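# Dock the spare gripper and pin it in its socket

## Task

Seat the spare gripper in the socket, then secure it by driving the lock pin through both the socket and the gripper's spigot until the pin's head rests against the socket, and finally release it so nothing is held.

## Robot and tools

ROBOT. Two arms: left_arm carries a left hand and right_arm a right hand (mirror images). Base positions in the scene frame: left_arm (-0.022, +0.264, 0) m, right_arm (-0.004, -0.342, 0) m, each turned only slightly about z. A two-camera stand sits behind the arms. Joint ranges (rad): waist -2.880..2.880, shoulder 0..3.142, elbow 0..3.019 (straight 2.964), wrist pitch -1.693..1.571, wrist yaw -1.571..1.571, wrist roll -2.094..2.094.

FRAMES. Scene frame: origin at table-top height midway between the nominal bases, +z up, +x out over the table, left_arm toward +y. Fixed cameras and the table use it. Hand poses, velocities and wrist-camera poses in results are in each arm's own base frame. Motion offsets use the axes of that arm's current Hand target. The hand point is fixed to the palm: 0.15 m from the wrist face along the fingers and 0.05 m in front of the palm. Its +z runs along straight fingers, +y leaves the palm, +x crosses the palm away from the thumb on the right hand but toward the thumb on the left hand. Straight fingertips reach 0.06-0.07 m past the point along +z, about 0.06 m behind it along -y. A wrist bracket on the little-finger side can strike things.

ROW LAYOUT (shared by execute_actions and move). One row = 28 numbers, each in [-1, 1], always covering both arms: left_arm dx, dy, dz, rx, ry, rz; left hand little, ring, middle, index, thumb_bend, thumb_turn, force_limit, speed; then the same 14 for right_arm. The six pose numbers are an offset, not a pose: measured from that arm's Hand target as it was when the action or move began, along that target's own axes; 1.0 = 0.6 m for dx/dy/dz and 180 degrees for rx/ry/rz, which form one rotation vector. Every row of one action counts from that same start, so repeating an offset in a new call moves further. Six zeros re-command the current Hand target. The six finger numbers are absolute targets: -1 open/straight, +1 closed/curled; thumb_turn -1 beside the palm, +1 opposite the fingers. force_limit maps -1..+1 to about 0..10 N at the fingertip (0..15 N for the two thumb motors). speed rises linearly from near zero at -1 to full at +0.48 and stays full above; full speed covers a finger's whole travel in 0.49 s. For a soft grip close at speed -0.94 or less. There is no 'unchanged' value: to keep a hand as it is, resend the eight hand numbers you last sent it; if you never sent any this scene, use its hand_measured six values plus hand_force_limit and hand_speed. The thumb turned in and the fingers hold objects about 0.035-0.065 m thick, handles down to 0.025 m.

TOOLS.
- execute_actions(actions, cameras): actions is a list of actions; each action is up to 15 rows, one per 1/30 s step, and a short action repeats its last row to fill 15. Images come back only with an empty list or when cameras names them.
- move(target, speed, blend, blocking, cameras): target is one 28-number row or a list of up to 15 rows; every row's offsets count from the same starting Hand targets, not from the previous row. The hand point travels a straight path; speed in m/s, 0.002 to 4.3, default 0.25, turn rate capped at twice that in rad/s; one value or one per target. blend (m) rounds corners between listed targets; 0 stops at each. The whole move is capped at 10 s. Paths ignore obstacles and the other arm; fast moves lag, stray and hit harder. Hand numbers of later targets are applied on arrival. blocking=false returns after about 0.5 s while the move continues.
- wait(seconds 0-10): holds last commands; a running move continues.
- stop(): brakes a running move.
- zoom_image(camera, region): camera is cam_high, cam_left_wrist or cam_right_wrist; region [x0, y0, x1, y1] in pixels of its latest image, at most 504x504.
- show_instructions(): shows the reference images.
- finished_scene(scene): ends scene 1 or 2; irreversible; the goal must persist without the robot.

RESULTS. end_effector_position (m) and end_effector_quat_wxyz per hand point, in the base frame; Hand target (next offsets start from it, after a 40-degree orientation clip); joint positions, velocities and torques (torques include gravity, wrap at ±28 N m on joints 3 and 4); hand_measured, hand_stopped_by (moving, target, force, stalled, fault) and hand_load_n (positive when the finger is pushed open; near 0 means a lost grip). A move adds a 'move:' line: done, off_target, moving, held or fault, plus limits=paced (pose clipped) or limits=held (steps withheld). Unnamed arms are done. Hands often rest 1-3 cm (up to 5) below the command with no contact; send the missing distance as a new offset. Cameras: cam_high (fixed), cam_left_wrist, cam_right_wrist, all 896x504.

CAUTIONS. Nothing may leave the table. Avoid drops, releasing moving parts, slams, hard pushes, fast-swung loads and excess finger force. Any contact or squeeze between the two hands can fail the scene. A blocked arm keeps pressing; command it back past its hand point to ease off. Do not route paths near an arm's own base. Holding loads, stretching out or pushing unreachable poses heats motors: MOTOR HOT appears at 85 °C, and at 100 °C that arm goes limp for 30-60 s. Loose objects may occasionally be nudged.

Each tool is called by a JSON object that holds its "method" and its "body", one argument or row to a line.

Reference images:

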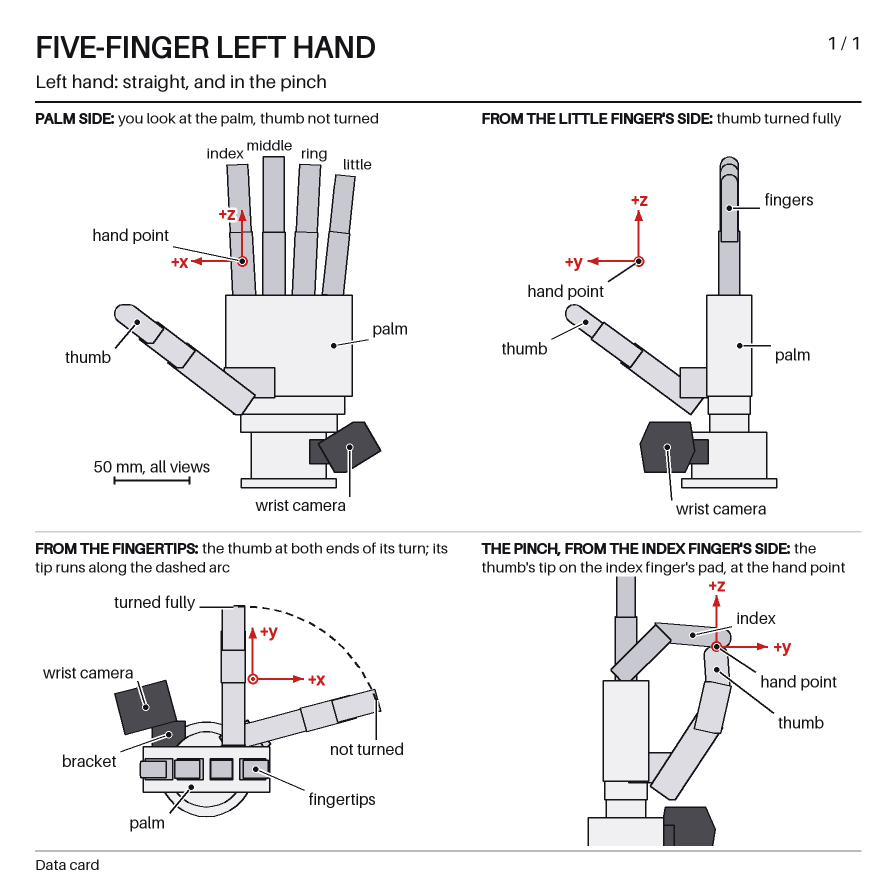

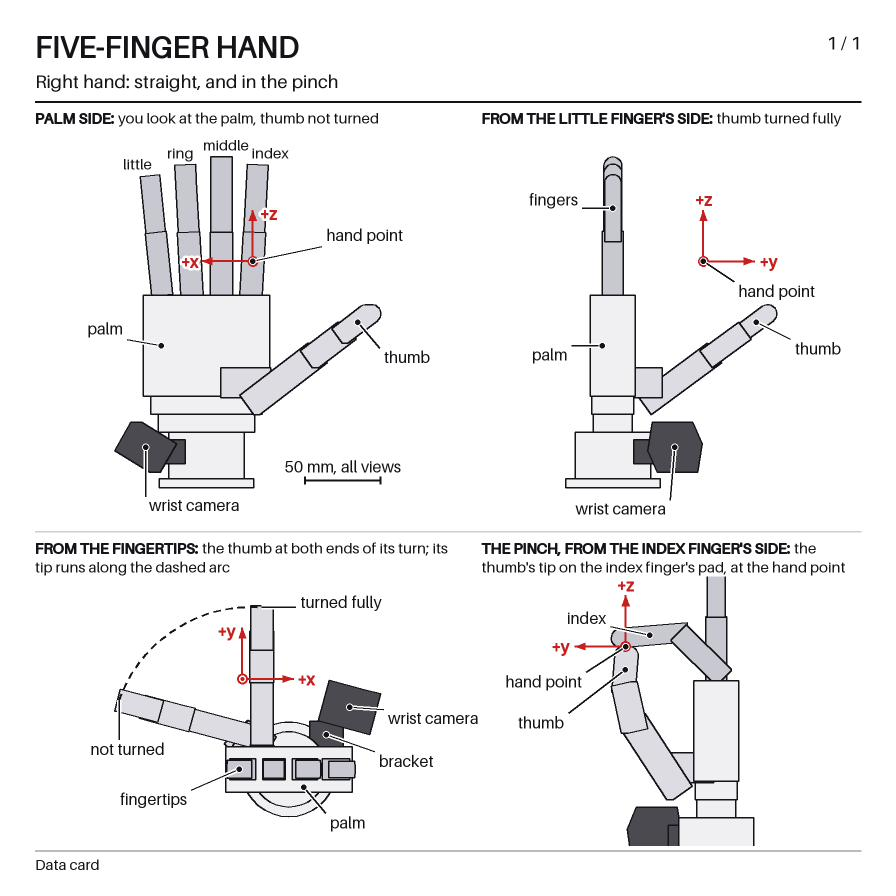

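## Session

{"method": "execute_actions", "body": {
  "actions": []
}}

Scene clock: 0.00 s.
left_arm: end_effector_position=(+0.0277, -0.3367, +0.3311) hand_measured=(-1.000, -1.000, -1.000, -1.000, -1.000, -1.000) hand_load_n=(+0.0, +0.0, +0.0, +0.0, +0.0, +0.0) hand_stopped_by=(target, target, target, target, target, target) hand_force_limit=0.00 hand_speed=-0.80 end_effector_quat_wxyz=(+0.206, +0.858, +0.465, -0.072) | right_arm: end_effector_position=(+0.5628, +0.0887, +0.2592) hand_measured=(-1.000, -1.000, -1.000, -1.000, -1.000, -1.000) hand_load_n=(+0.0, +0.0, +0.0, +0.0, +0.0, +0.0) hand_stopped_by=(target, target, target, target, target, target) hand_force_limit=0.00 hand_speed=-0.80 end_effector_quat_wxyz=(+0.358, -0.013, +0.929, +0.092)
Joint positions: left_arm=[-1.776 0.942 1.181 -1.395 -0.153 1.976] | right_arm=[-0.009 1.325 1.089 -0.598 -0.188 1.606]
Joint velocities: within noise
Joint torques (N m): no reading
Motor temperatures (°C): left_arm=[31 27 29 27 26 28] | right_arm=[29 27 31 28 29 28]
Heat: left arm: hottest waist 31 °C; right arm: hottest elbow 31 °C.
Hand target: left_arm +0.0268, -0.3414, +0.3473; +0.220, +0.854, +0.464, -0.084 | right_arm +0.5697, +0.0886, +0.2708; +0.368, -0.014, +0.925, +0.092

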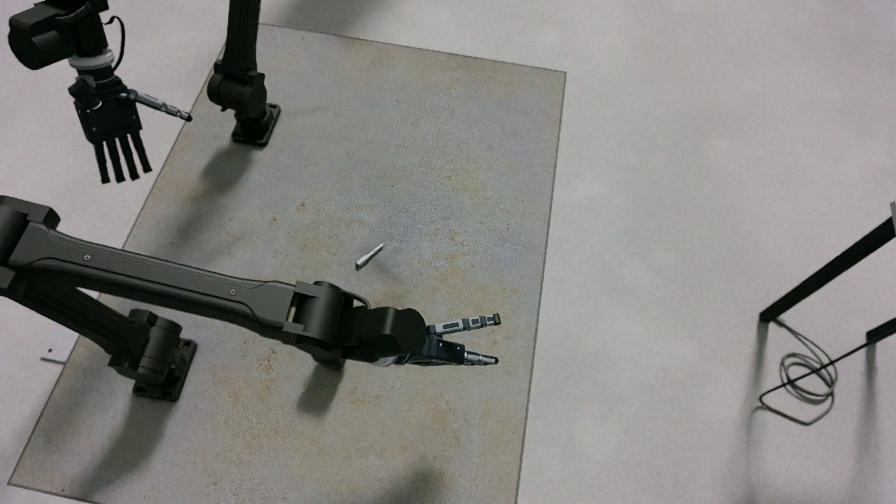

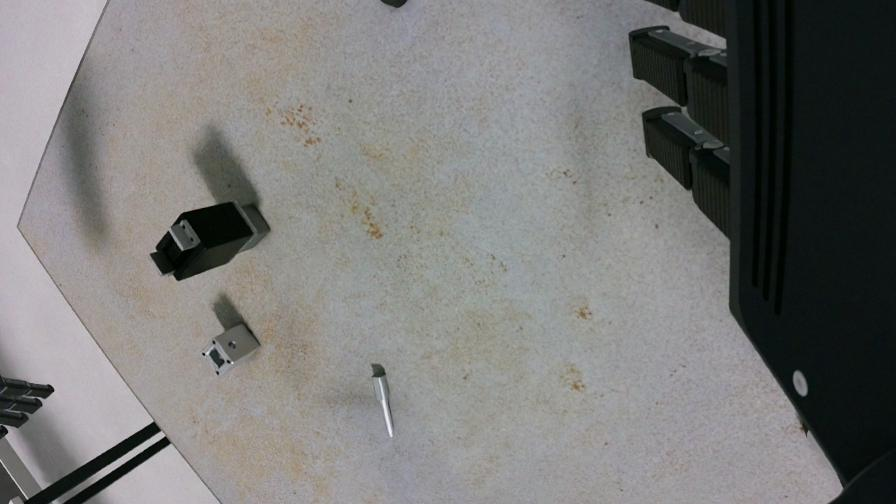

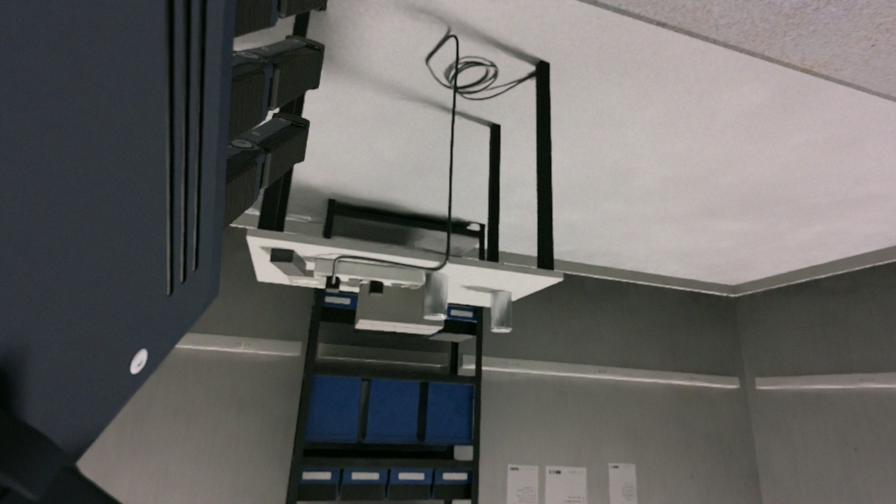

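{"method": "zoom_image", "body": {
  "camera": "cam_left_wrist",
  "region": [130, 170, 430, 450]
}}

{"method": "zoom_image", "body": {
  "camera": "cam_high",
  "region": [300, 220, 520, 440]
}}

Scaled by 1.680 from the camera's 896x504 image, which has a finer 1280x720 frame.

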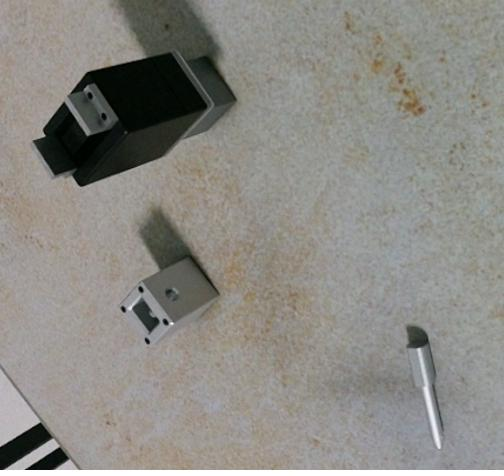

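Scaled by 2.291 from the camera's 896x504 image, which has a finer 1280x720 frame.

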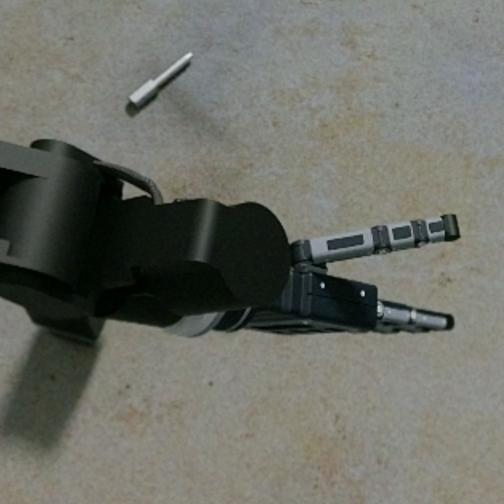

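{"method": "move", "body": {
  "target": [0,0,0,0,0,0,-1,-1,-1,-1,-1,-1,0,-0.8,0.163,-0.317,-0.531,0,0,0,-1,-1,-1,-1,-1,-1,0,-0.8],
  "cameras": ["all"]
}}

Scene clock: 16.97 s.
left_arm: end_effector_position=(+0.0277, -0.3367, +0.3311) hand_measured=(-1.000, -1.000, -1.000, -1.000, -1.000, -1.000) hand_load_n=(+0.0, +0.0, +0.0, +0.0, +0.0, +0.0) hand_stopped_by=(target, target, target, target, target, target) hand_force_limit=0.00 hand_speed=-0.80 end_effector_quat_wxyz=(+0.206, +0.858, +0.465, -0.072) | right_arm: end_effector_position=(+0.2991, -0.1424, +0.3807) hand_measured=(-1.000, -1.000, -1.000, -1.000, -1.000, -1.000) hand_load_n=(+0.0, +0.0, +0.0, +0.0, +0.0, +0.0) hand_stopped_by=(target, target, target, target, target, target) hand_force_limit=0.00 hand_speed=-0.80 end_effector_quat_wxyz=(+0.357, -0.010, +0.927, +0.109)
Joint positions: left_arm=[-1.776 0.942 1.181 -1.395 -0.153 1.976] | right_arm=[-1 1.047 1.225 -1.504 -0.734 0.644]
Joint torques (N m): left_arm=[-0.97 -3.55 13.68 0.88 -0.06 0.04] | right_arm=[-0.26 -4.89 15.15 -0.17 -0.78 -0.08]
Heat: left arm: hottest waist 31 °C; right arm: hottest elbow 33 °C.
Hand target: left_arm +0.0268, -0.3414, +0.3473; +0.220, +0.854, +0.464, -0.084 | right_arm +0.3005, -0.1520, +0.4007; +0.368, -0.014, +0.925, +0.092
Off the commanded pose: left_arm 0.017 m, 2 deg | right_arm 0.022 m, 2 deg.
move: off_target (left_arm, right_arm)
camera_calibration:
cam_right_wrist: T_world_to_cam=[[-0.272901, 0.961583, -0.0297025, 0.230885], [0.27946, 0.108779, 0.953975, -0.428108], [0.920558, 0.25204, -0.29841, -0.0106357], [0, 0, 0, 1]] pos_world=[0.192438, -0.172765, 0.412088]

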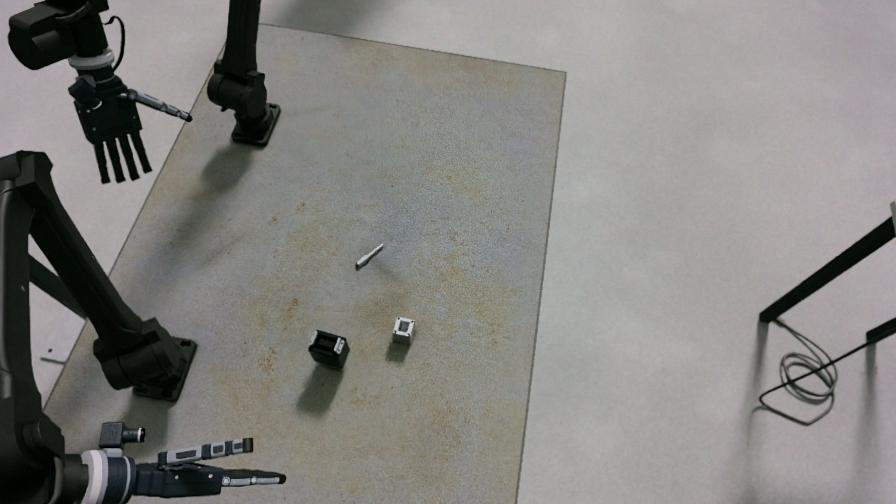

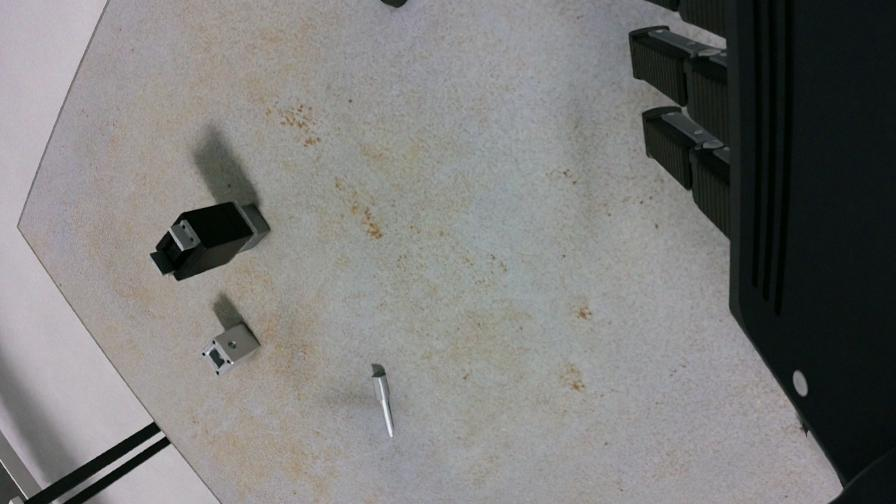

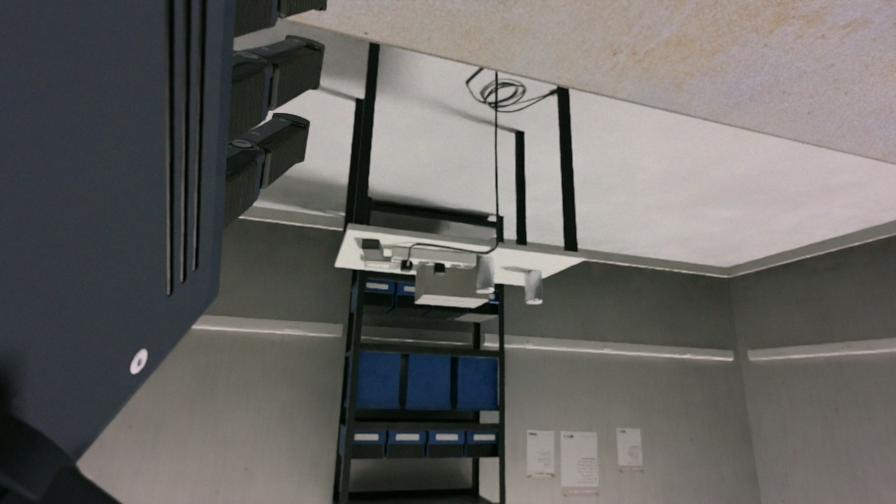

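{"method": "zoom_image", "body": {
  "camera": "cam_high",
  "region": [290, 230, 440, 400]
}}

{"method": "zoom_image", "body": {
  "camera": "cam_left_wrist",
  "region": [140, 180, 290, 300]
}}

{"method": "zoom_image", "body": {
  "camera": "cam_left_wrist",
  "region": [180, 290, 280, 390]
}}

{"method": "zoom_image", "body": {
  "camera": "cam_left_wrist",
  "region": [340, 350, 430, 450]
}}

Scaled by 2.965 from the camera's 896x504 image, which has a finer 1280x720 frame.

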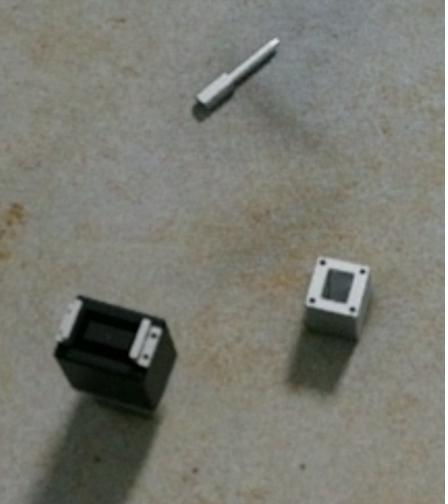

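Scaled by 3.360 from the camera's 896x504 image, which has a finer 1280x720 frame.

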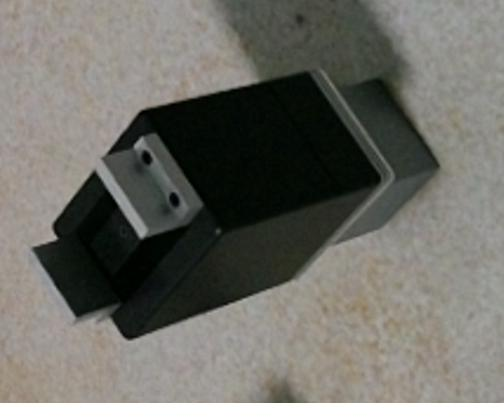

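Scaled by 5.040 from the camera's 896x504 image, which has a finer 1280x720 frame.

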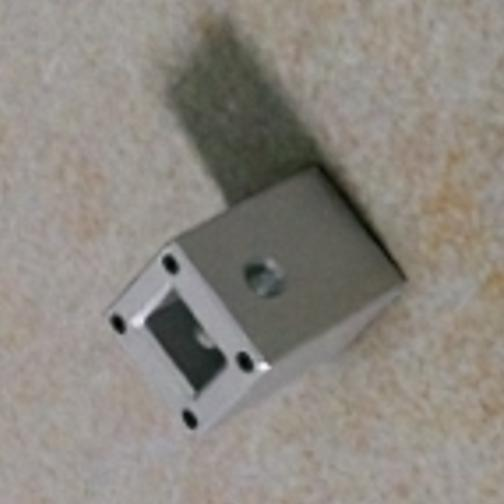

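Scaled by 5.040 from the camera's 896x504 image, which has a finer 1280x720 frame.

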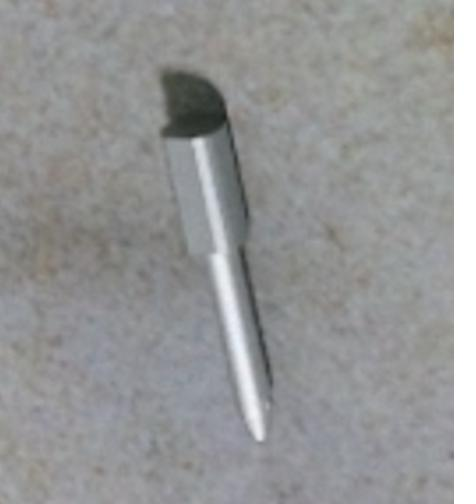

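{"method": "move", "body": {
  "target": [0.4105,0.2315,0.2795,-0.0131,0.1524,0.5717,-1,-1,-1,-1,-1,-1,0,-0.8,0,0,0,0,0,0,-1,-1,-1,-1,-1,-1,0,-0.8],
  "cameras": ["all"]
}}

Scene clock: 57.37 s.
left_arm: end_effector_position=(+0.2847, -0.2993, +0.1567) hand_measured=(-1.000, -1.000, -1.000, -1.000, -1.000, -1.000) hand_load_n=(+0.0, +0.0, +0.0, +0.0, +0.0, +0.0) hand_stopped_by=(target, target, target, target, target, target) hand_force_limit=0.00 hand_speed=-0.80 end_effector_quat_wxyz=(-0.116, +0.702, +0.069, +0.700) | right_arm: end_effector_position=(+0.2991, -0.1424, +0.3807) hand_measured=(-1.000, -1.000, -1.000, -1.000, -1.000, -1.000) hand_load_n=(+0.0, +0.0, +0.0, +0.0, -0.5, +0.0) hand_stopped_by=(target, target, target, target, target, target) hand_force_limit=0.00 hand_speed=-0.80 end_effector_quat_wxyz=(+0.358, -0.010, +0.927, +0.109)
Joint positions: left_arm=[-1.296 1.781 0.761 -1.665 -1.585 2.094] | right_arm=[-1 1.047 1.225 -1.504 -0.734 0.643]
Joint torques (N m): left_arm=[0.03 -8 4.92 -1.55 -0.39 0.12] | right_arm=[-0.5 -4.66 15.42 -0.09 -0.76 -0.08]
Motor temperatures (°C): left_arm=[31 27 34 27 26 28] | right_arm=[29 28 38 28 30 28]
Heat: left arm: hottest elbow 34 °C; right arm: hottest elbow 38 °C.
Hand target: left_arm +0.2891, -0.2971, +0.1541; +0.009, +0.843, -0.156, +0.515 | right_arm +0.3005, -0.1520, +0.4006; +0.368, -0.015, +0.925, +0.092
Off the commanded pose: left_arm 0.006 m, 74 deg; orientation clipped | right_arm 0.022 m, 2 deg.
joint sent to its limit (left arm) — joint 4 (wrist pitch), lower limit; joint 5 (wrist yaw), lower limit; joint 6 (wrist roll), upper limit. The joint targets are off in orientation, not in position.
move: off_target (left_arm, right_arm); limits=paced
camera_calibration:
cam_left_wrist: T_world_to_cam=[[-0.215308, 0.925009, 0.313052, 0.295486], [-0.413276, -0.376758, 0.829009, -0.123535], [0.884786, 0.0491152, 0.463402, -0.19802], [0, 0, 0, 1]] pos_world=[0.187772, -0.310144, 0.101672]
cam_right_wrist: T_world_to_cam=[[-0.273398, 0.961424, -0.0303, 0.231198], [0.279262, 0.109478, 0.953953, -0.427844], [0.920471, 0.252347, -0.29842, -0.0105912], [0, 0, 0, 1]] pos_world=[0.192439, -0.172767, 0.411988]

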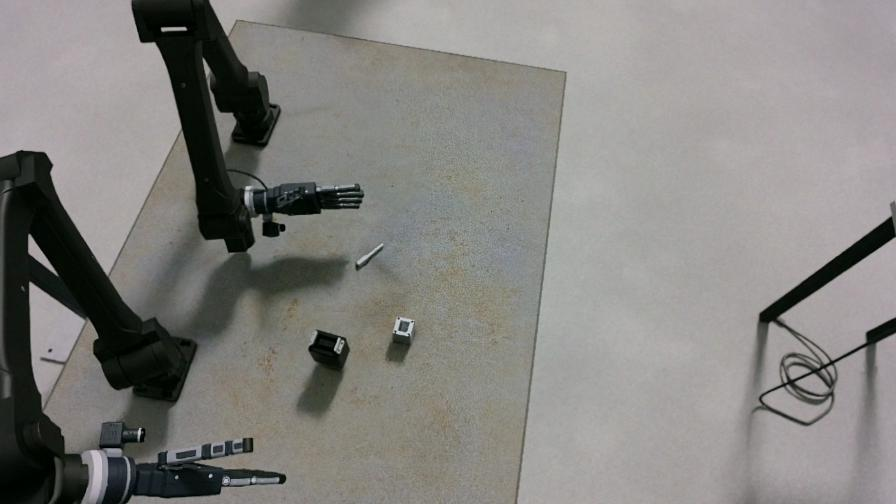

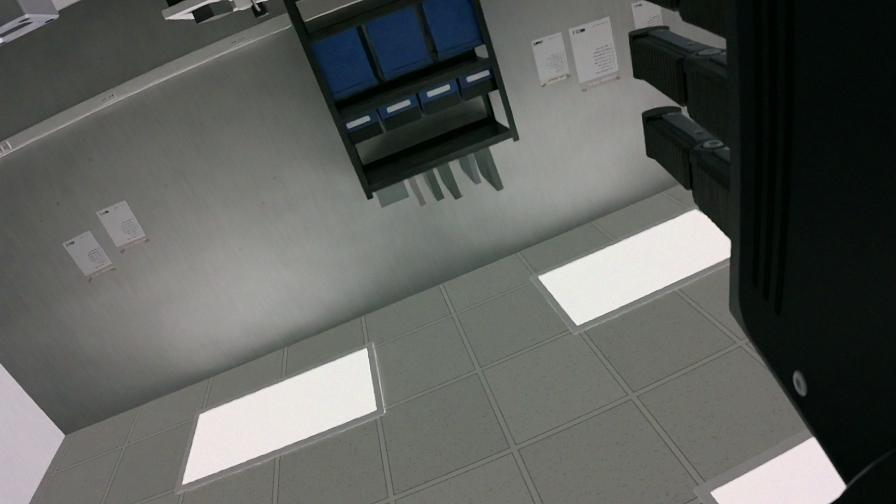

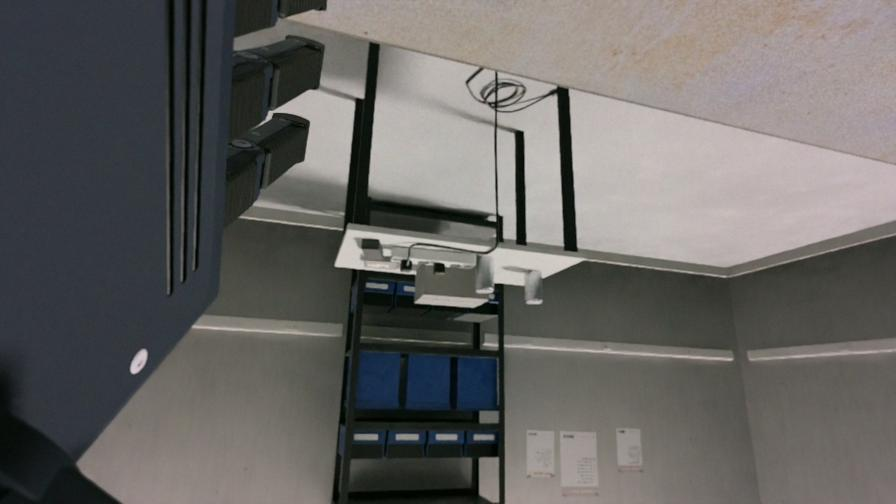

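{"method": "move", "body": {
  "target": [0.0975,-0.0117,-0.0495,0.217,0.0233,-0.600,-1,-1,-1,-1,-1,-1,0,-0.8,0,0,0,0,0,0,-1,-1,-1,-1,-1,-1,0,-0.8]
}}

Scene clock: 94.17 s.
left_arm: end_effector_position=(+0.2803, -0.2862, +0.1980) hand_measured=(-1.000, -1.000, -1.000, -1.000, -1.000, -1.000) hand_load_n=(+0.0, +0.0, +0.0, +0.0, +0.0, +0.0) hand_stopped_by=(target, target, target, target, target, target) hand_force_limit=0.00 hand_speed=-0.80 end_effector_quat_wxyz=(+0.143, +0.585, +0.711, +0.363) | right_arm: end_effector_position=(+0.2991, -0.1424, +0.3807) hand_measured=(-1.000, -1.000, -1.000, -1.000, -1.000, -1.000) hand_load_n=(+0.0, +0.0, +0.0, +0.0, +0.0, +0.0) hand_stopped_by=(target, target, target, target, target, target) hand_force_limit=0.00 hand_speed=-0.80 end_effector_quat_wxyz=(+0.358, -0.010, +0.927, +0.109)
Joint positions: left_arm=[-1.261 1.52 1.103 -1.354 -0.782 1.604] | right_arm=[-1 1.047 1.225 -1.504 -0.734 0.643]
Joint torques (N m): left_arm=[0.26 -10.23 14.48 0.2 -0.45 -0.13] | right_arm=[-0.67 -4.66 15.24 -0.23 -0.74 -0.05]
Heat: left arm: hottest elbow 32 °C; right arm: hottest elbow 41 °C.
Hand target: left_arm +0.2899, -0.3001, +0.2199; +0.176, +0.564, +0.731, +0.341 | right_arm +0.3005, -0.1520, +0.4006; +0.368, -0.015, +0.925, +0.092
Off the commanded pose: left_arm 0.028 m, 6 deg | right_arm 0.022 m, 2 deg.
move: off_target (left_arm, right_arm)

{"method": "move", "body": {
  "target": [-0.0472,0.0132,0.0208,0.1567,-0.431,-0.2381,-1,-1,-1,-1,-1,-1,0,-0.8,0,0,0,0,0,0,-1,-1,-1,-1,-1,-1,0,-0.8],
  "cameras": ["all"]
}}

Scene clock: 101.13 s.
left_arm: end_effector_position=(+0.3079, -0.3248, +0.2147) hand_measured=(-1.000, -1.000, -1.000, -1.000, -1.000, -1.000) hand_load_n=(+0.0, +0.0, +0.0, +0.0, +0.0, +0.0) hand_stopped_by=(target, target, target, target, target, target) hand_force_limit=0.00 hand_speed=-0.80 end_effector_quat_wxyz=(+0.550, +0.398, +0.659, -0.324) | right_arm: end_effector_position=(+0.2991, -0.1424, +0.3807) hand_measured=(-1.000, -1.000, -1.000, -1.000, -1.000, -1.000) hand_load_n=(+0.0, -0.5, +0.0, +0.0, +0.0, +0.0) hand_stopped_by=(target, target, target, target, target, target) hand_force_limit=0.00 hand_speed=-0.80 end_effector_quat_wxyz=(+0.358, -0.010, +0.927, +0.109)
Joint positions: left_arm=[-0.85 0.905 0.426 0.288 0.221 1.624] | right_arm=[-1 1.047 1.225 -1.504 -0.734 0.643]
Joint torques (N m): left_arm=[0.21 -2.43 10.47 2.33 0.2 -0.07] | right_arm=[-0.38 -4.37 15.24 -0.2 -0.76 -0.1]
Heat: left arm: hottest elbow 33 °C; right arm: hottest elbow 42 °C.
Hand target: left_arm +0.3121, -0.3220, +0.2131; +0.554, +0.388, +0.660, -0.326 | right_arm +0.3005, -0.1520, +0.4006; +0.368, -0.015, +0.925, +0.092
Off the commanded pose: left_arm 0.005 m, 1 deg | right_arm 0.022 m, 2 deg.
move: off_target (right_arm)
camera_calibration:
cam_left_wrist: T_world_to_cam=[[-0.85624, -0.44582, -0.260955, 0.181287], [-0.11941, 0.662293, -0.739669, 0.412111], [0.502588, -0.602173, -0.620317, -0.105376], [0, 0, 0, 1]] pos_world=[0.257396, -0.255571, 0.286767]
cam_right_wrist: T_world_to_cam=[[-0.273398, 0.961424, -0.0303, 0.231198], [0.279262, 0.109478, 0.953953, -0.427844], [0.920471, 0.252347, -0.29842, -0.0105912], [0, 0, 0, 1]] pos_world=[0.192439, -0.172767, 0.411988]

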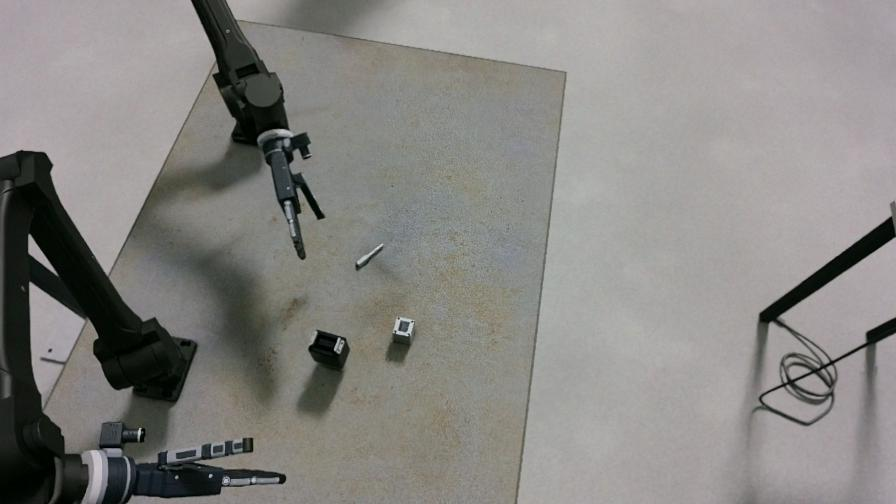

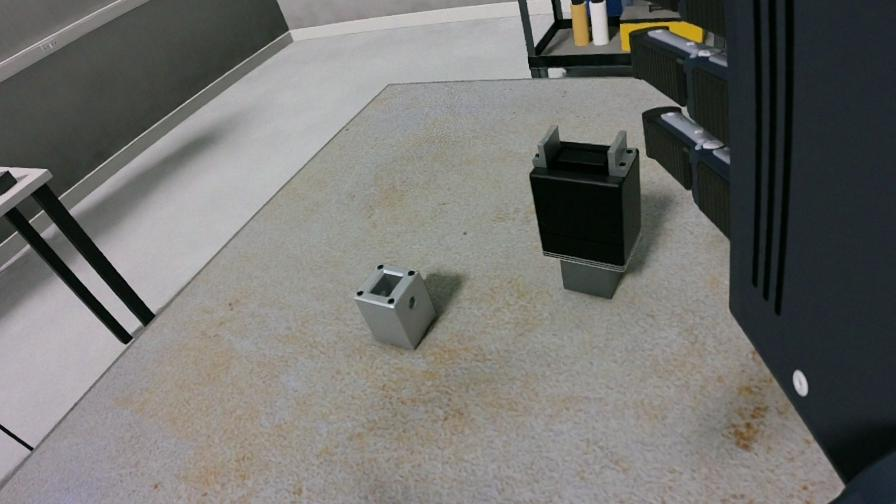

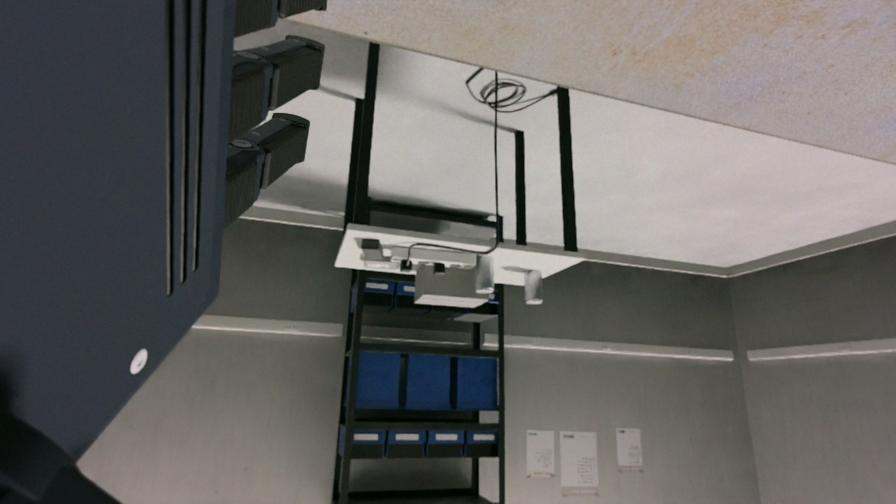

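Excellent view.

{"method": "zoom_image", "body": {
  "camera": "cam_left_wrist",
  "region": [500, 110, 680, 320]
}}

{"method": "zoom_image", "body": {
  "camera": "cam_left_wrist",
  "region": [340, 250, 480, 360]
}}

{"method": "zoom_image", "body": {
  "camera": "cam_high",
  "region": [300, 310, 430, 400]
}}

Scaled by 2.400 from the camera's 896x504 image, which has a finer 1280x720 frame.

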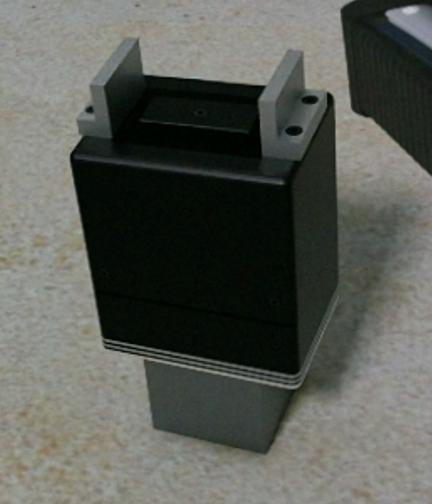

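Scaled by 3.600 from the camera's 896x504 image, which has a finer 1280x720 frame.

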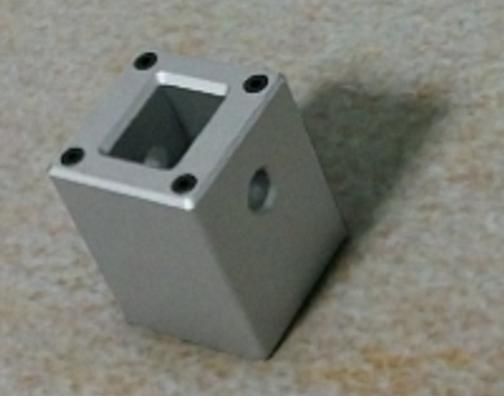

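Scaled by 3.877 from the camera's 896x504 image, which has a finer 1280x720 frame.

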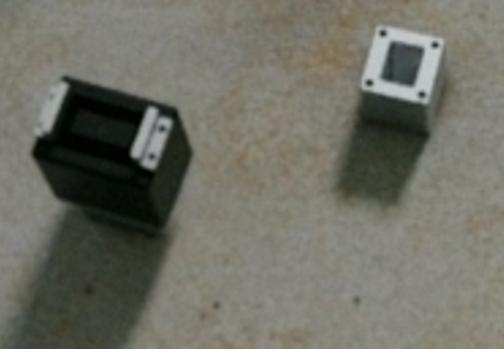

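{"method": "move", "body": {
  "target": [0,0,-0.0833,0,0,0,-1,-1,-1,-1,-1,-1,0,-0.8,0.1722,0.3717,0.3403,0.0747,0.2364,0.0468,-1,-1,-1,-1,-1,1,0,0],
  "cameras": ["all"]
}}

Scene clock: 135.40 s.
left_arm: end_effector_position=(+0.2868, -0.2852, +0.2253) hand_measured=(-1.000, -1.000, -1.000, -1.000, -1.000, -1.000) hand_load_n=(+0.0, +0.0, +0.0, +0.0, +0.0, +0.0) hand_stopped_by=(target, target, target, target, target, target) hand_force_limit=0.00 hand_speed=-0.80 end_effector_quat_wxyz=(+0.555, +0.393, +0.655, -0.330) | right_arm: end_effector_position=(+0.3381, +0.1037, +0.2122) hand_measured=(-1.000, -1.000, -1.000, -1.000, -1.000, +1.000) hand_load_n=(+0.0, +0.0, +0.0, -0.5, +0.0, +0.0) hand_stopped_by=(target, target, target, target, target, target) hand_force_limit=0.00 hand_speed=0.00 end_effector_quat_wxyz=(-0.004, +0.064, +0.998, +0.001)
Joint positions: left_arm=[-0.799 0.695 0.363 0.157 0.274 1.623] | right_arm=[0.158 1.138 1.079 -1.52 -0.003 1.857]
Joint torques (N m): left_arm=[0.38 -2.02 10.95 1.2 0.21 0.03] | right_arm=[1.67 -5.71 12.22 -0.51 -0.14 0.09]
Motor temperatures (°C): left_arm=[31 28 32 27 26 28] | right_arm=[28 28 43 28 30 28]
Heat: left arm: hottest elbow 32 °C; right arm: hottest elbow 43 °C.
Hand target: left_arm +0.2882, -0.2790, +0.2216; +0.553, +0.388, +0.660, -0.326 | right_arm +0.3424, +0.1084, +0.2201; -0.001, +0.062, +0.998, +0.000
Off the commanded pose: left_arm 0.007 m, 1 deg | right_arm 0.010 m, 0 deg.
move: done
camera_calibration:
cam_left_wrist: T_world_to_cam=[[-0.855168, -0.451088, -0.255356, 0.180527], [-0.117361, 0.648336, -0.752255, 0.389466], [0.50489, -0.613335, -0.607377, -0.0711279], [0, 0, 0, 1]] pos_world=[0.236001, -0.214697, 0.295875]
cam_right_wrist: T_world_to_cam=[[-0.156408, 0.98689, -0.0398085, -0.0401015], [0.867058, 0.156496, 0.472989, -0.406538], [0.473018, 0.0394632, -0.880168, 0.137905], [0, 0, 0, 1]] pos_world=[0.280988, 0.0977551, 0.312072]

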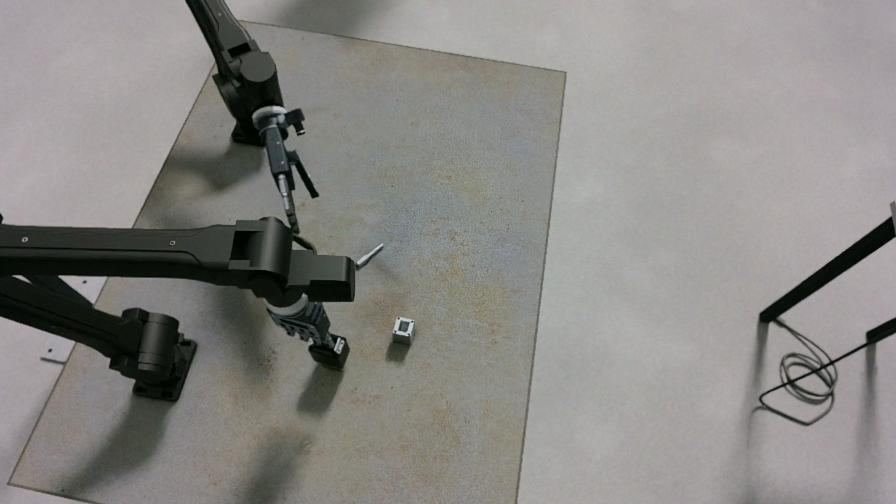

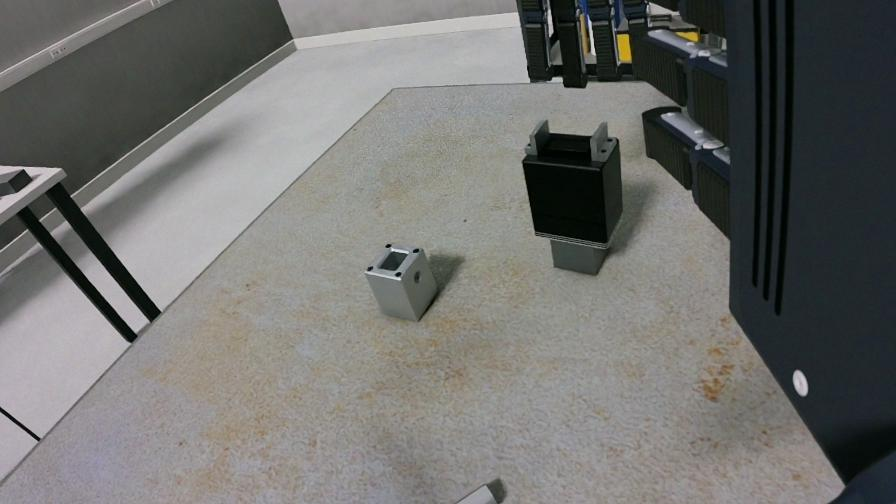

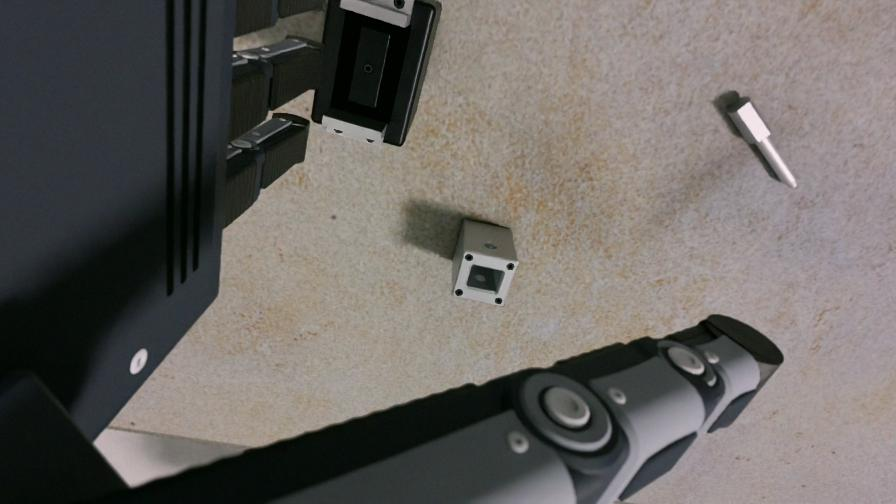

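{"method": "zoom_image", "body": {
  "camera": "cam_right_wrist",
  "region": [290, 0, 530, 320]
}}

{"method": "zoom_image", "body": {
  "camera": "cam_left_wrist",
  "region": [500, 0, 720, 300]
}}

Scaled by 1.575 from the camera's 896x504 image, which has a finer 1280x720 frame.

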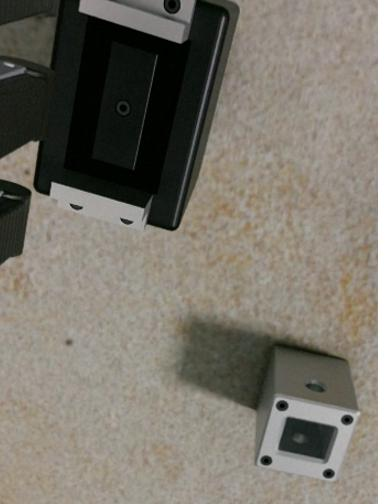

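Scaled by 1.680 from the camera's 896x504 image, which has a finer 1280x720 frame.

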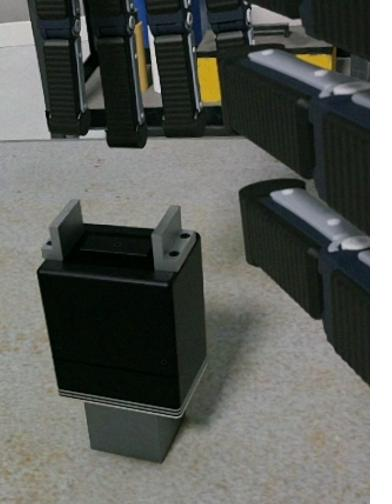

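{"method": "move", "body": {
  "target": [0,0,0,0,0,0,-1,-1,-1,-1,-1,-1,0,-0.8,0.016,-0.0318,0,0,0,-0.0111,-1,-1,-1,-1,-1,1,0,0],
  "cameras": ["cam_right_wrist", "cam_high"]
}}

{"method": "zoom_image", "body": {
  "camera": "cam_right_wrist",
  "region": [200, 0, 500, 200]
}}

Scene clock: 144.60 s.
left_arm: end_effector_position=(+0.2868, -0.2852, +0.2253) hand_measured=(-1.000, -1.000, -1.000, -1.000, -1.000, -1.000) hand_load_n=(+0.0, +0.0, +0.0, +0.0, +0.0, +0.0) hand_stopped_by=(target, target, target, target, target, target) hand_force_limit=0.00 hand_speed=-0.80 end_effector_quat_wxyz=(+0.555, +0.393, +0.655, -0.330) | right_arm: end_effector_position=(+0.3327, +0.0959, +0.2182) hand_measured=(-1.000, -1.000, -1.000, -1.000, -1.000, +1.000) hand_load_n=(+0.0, +0.0, +0.0, +0.0, +0.0, +0.0) hand_stopped_by=(target, target, target, target, target, target) hand_force_limit=0.00 hand_speed=0.00 end_effector_quat_wxyz=(+0.002, +0.041, +0.999, +0.001)
Joint positions: left_arm=[-0.799 0.695 0.363 0.157 0.274 1.623] | right_arm=[0.13 1.117 1.079 -1.53 -0.001 1.783]
Joint torques (N m): left_arm=[0.44 -2.02 10.95 1.2 0.23 0.02] | right_arm=[-0.73 -6.59 10.22 -0.51 -0.13 -0.07]
Heat: left arm: hottest elbow 32 °C; right arm: hottest elbow 43 °C.
Hand target: left_arm +0.2882, -0.2790, +0.2216; +0.553, +0.388, +0.660, -0.326 | right_arm +0.3305, +0.0906, +0.2201; -0.001, +0.044, +0.999, +0.000
Off the commanded pose: left_arm 0.007 m, 1 deg | right_arm 0.006 m, 0 deg.
move: done
camera_calibration:
cam_right_wrist: T_world_to_cam=[[-0.200594, 0.978774, -0.0419907, -0.0170568], [0.853624, 0.195656, 0.482748, -0.404871], [0.480717, 0.0609922, -0.874752, 0.140282], [0, 0, 0, 1]] pos_world=[0.27475, 0.087354, 0.317446]
Images, in order (width x height): cam_high 896x504, cam_right_wrist 896x504.

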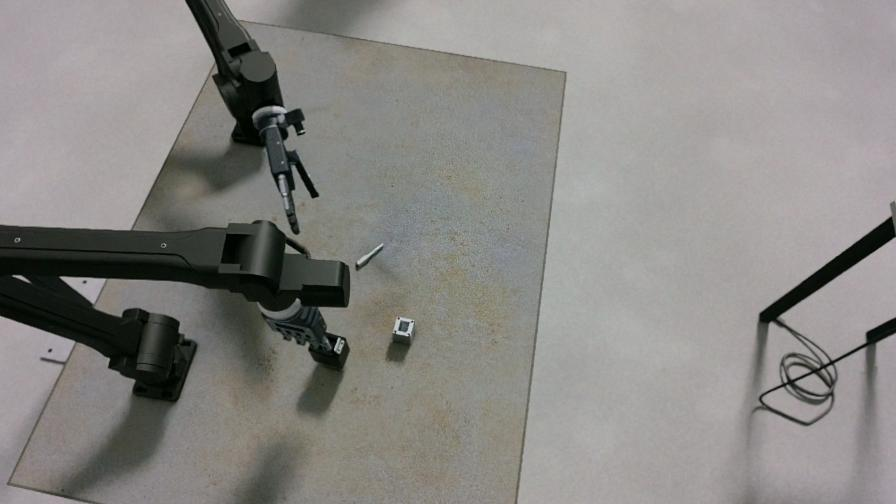

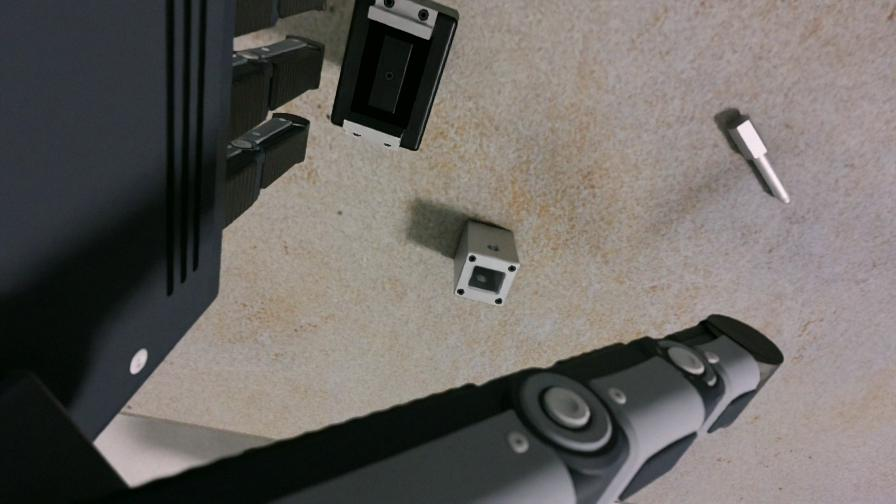

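Scaled by 1.680 from the camera's 896x504 image, which has a finer 1280x720 frame.

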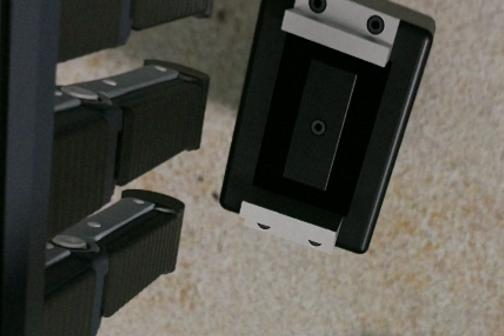

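{"method": "move", "body": {
  "target": [0,0,0,0,0,0,-1,-1,-1,-1,-1,-1,0,-0.8,0.0105,-0.0235,0.05,0,0,0.0056,-1,-1,-1,-1,-1,1,0,0],
  "cameras": ["cam_right_wrist", "cam_left_wrist"]
}}

{"method": "zoom_image", "body": {
  "camera": "cam_right_wrist",
  "region": [200, 0, 500, 200]
}}

{"method": "zoom_image", "body": {
  "camera": "cam_left_wrist",
  "region": [500, 0, 720, 300]
}}

Scene clock: 151.57 s.
left_arm: end_effector_position=(+0.2868, -0.2852, +0.2253) hand_measured=(-1.000, -1.000, -1.000, -1.000, -1.000, -1.000) hand_load_n=(+0.0, +0.0, +0.0, +0.0, -0.5, +0.0) hand_stopped_by=(target, target, target, target, target, target) hand_force_limit=0.00 hand_speed=-0.80 end_effector_quat_wxyz=(+0.555, +0.393, +0.655, -0.330) | right_arm: end_effector_position=(+0.3231, +0.0822, +0.1923) hand_measured=(-1.000, -1.000, -1.000, -1.000, -1.000, +1.000) hand_load_n=(+0.0, +0.0, +0.0, +0.0, +0.0, +0.0) hand_stopped_by=(target, target, target, target, target, target) hand_force_limit=0.00 hand_speed=0.00 end_effector_quat_wxyz=(-0.005, +0.050, +0.999, +0.000)
Joint positions: left_arm=[-0.799 0.695 0.363 0.157 0.274 1.623] | right_arm=[0.089 1.099 0.999 -1.481 -0.001 1.759]
Joint torques (N m): left_arm=[0.26 -2.08 10.96 1.2 0.21 0.03] | right_arm=[-0.73 -6.83 8.99 0.34 -0.15 -0.09]
Heat: left arm: hottest elbow 33 °C; right arm: hottest elbow 42 °C.
Hand target: left_arm +0.2882, -0.2790, +0.2216; +0.553, +0.388, +0.660, -0.326 | right_arm +0.3229, +0.0771, +0.1901; -0.001, +0.053, +0.999, +0.000
Off the commanded pose: left_arm 0.007 m, 1 deg | right_arm 0.006 m, 1 deg.
move: done
camera_calibration:
cam_left_wrist: T_world_to_cam=[[-0.855168, -0.451088, -0.255356, 0.180527], [-0.117361, 0.648336, -0.752255, 0.389466], [0.50489, -0.613335, -0.607377, -0.0711279], [0, 0, 0, 1]] pos_world=[0.236001, -0.214697, 0.295875]
cam_right_wrist: T_world_to_cam=[[-0.184279, 0.982027, -0.0408013, -0.0123391], [0.862802, 0.18151, 0.471834, -0.381294], [0.470759, 0.0517456, -0.880743, 0.128153], [0, 0, 0, 1]] pos_world=[0.266378, 0.0746946, 0.292273]
Images, in order (width x height): cam_left_wrist 896x504, cam_right_wrist 896x504.

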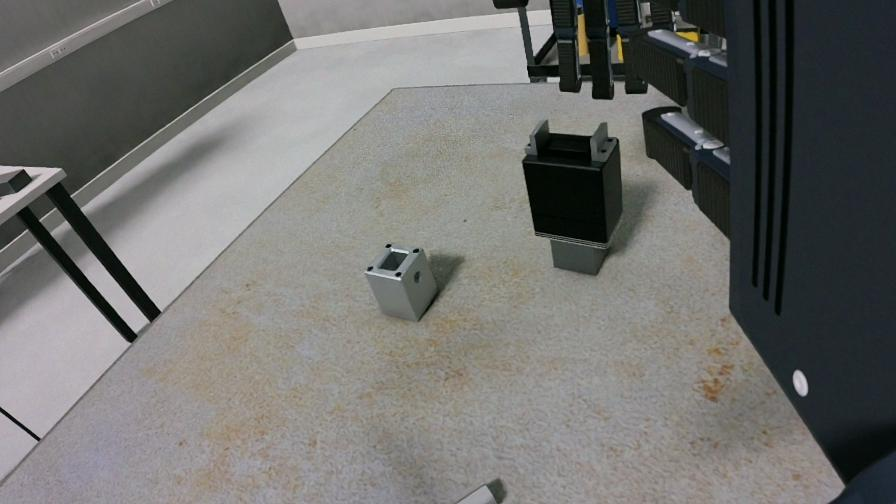

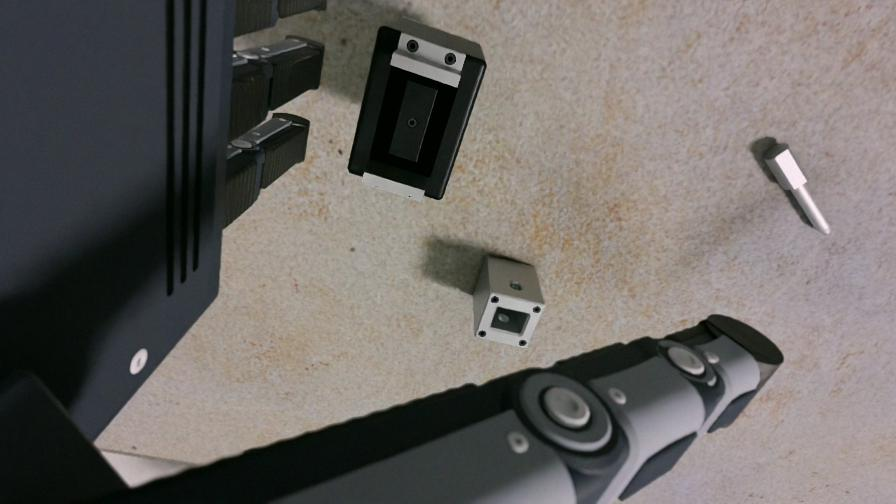

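Scaled by 1.680 from the camera's 896x504 image, which has a finer 1280x720 frame.

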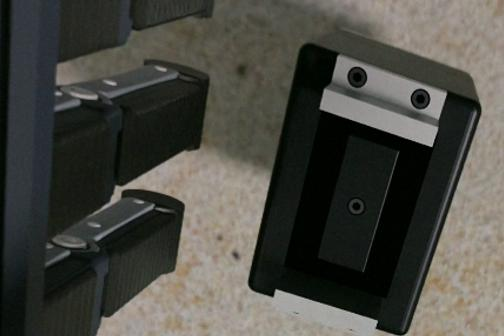

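Scaled by 1.680 from the camera's 896x504 image, which has a finer 1280x720 frame.

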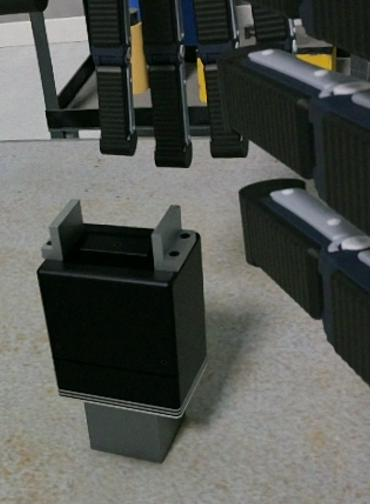

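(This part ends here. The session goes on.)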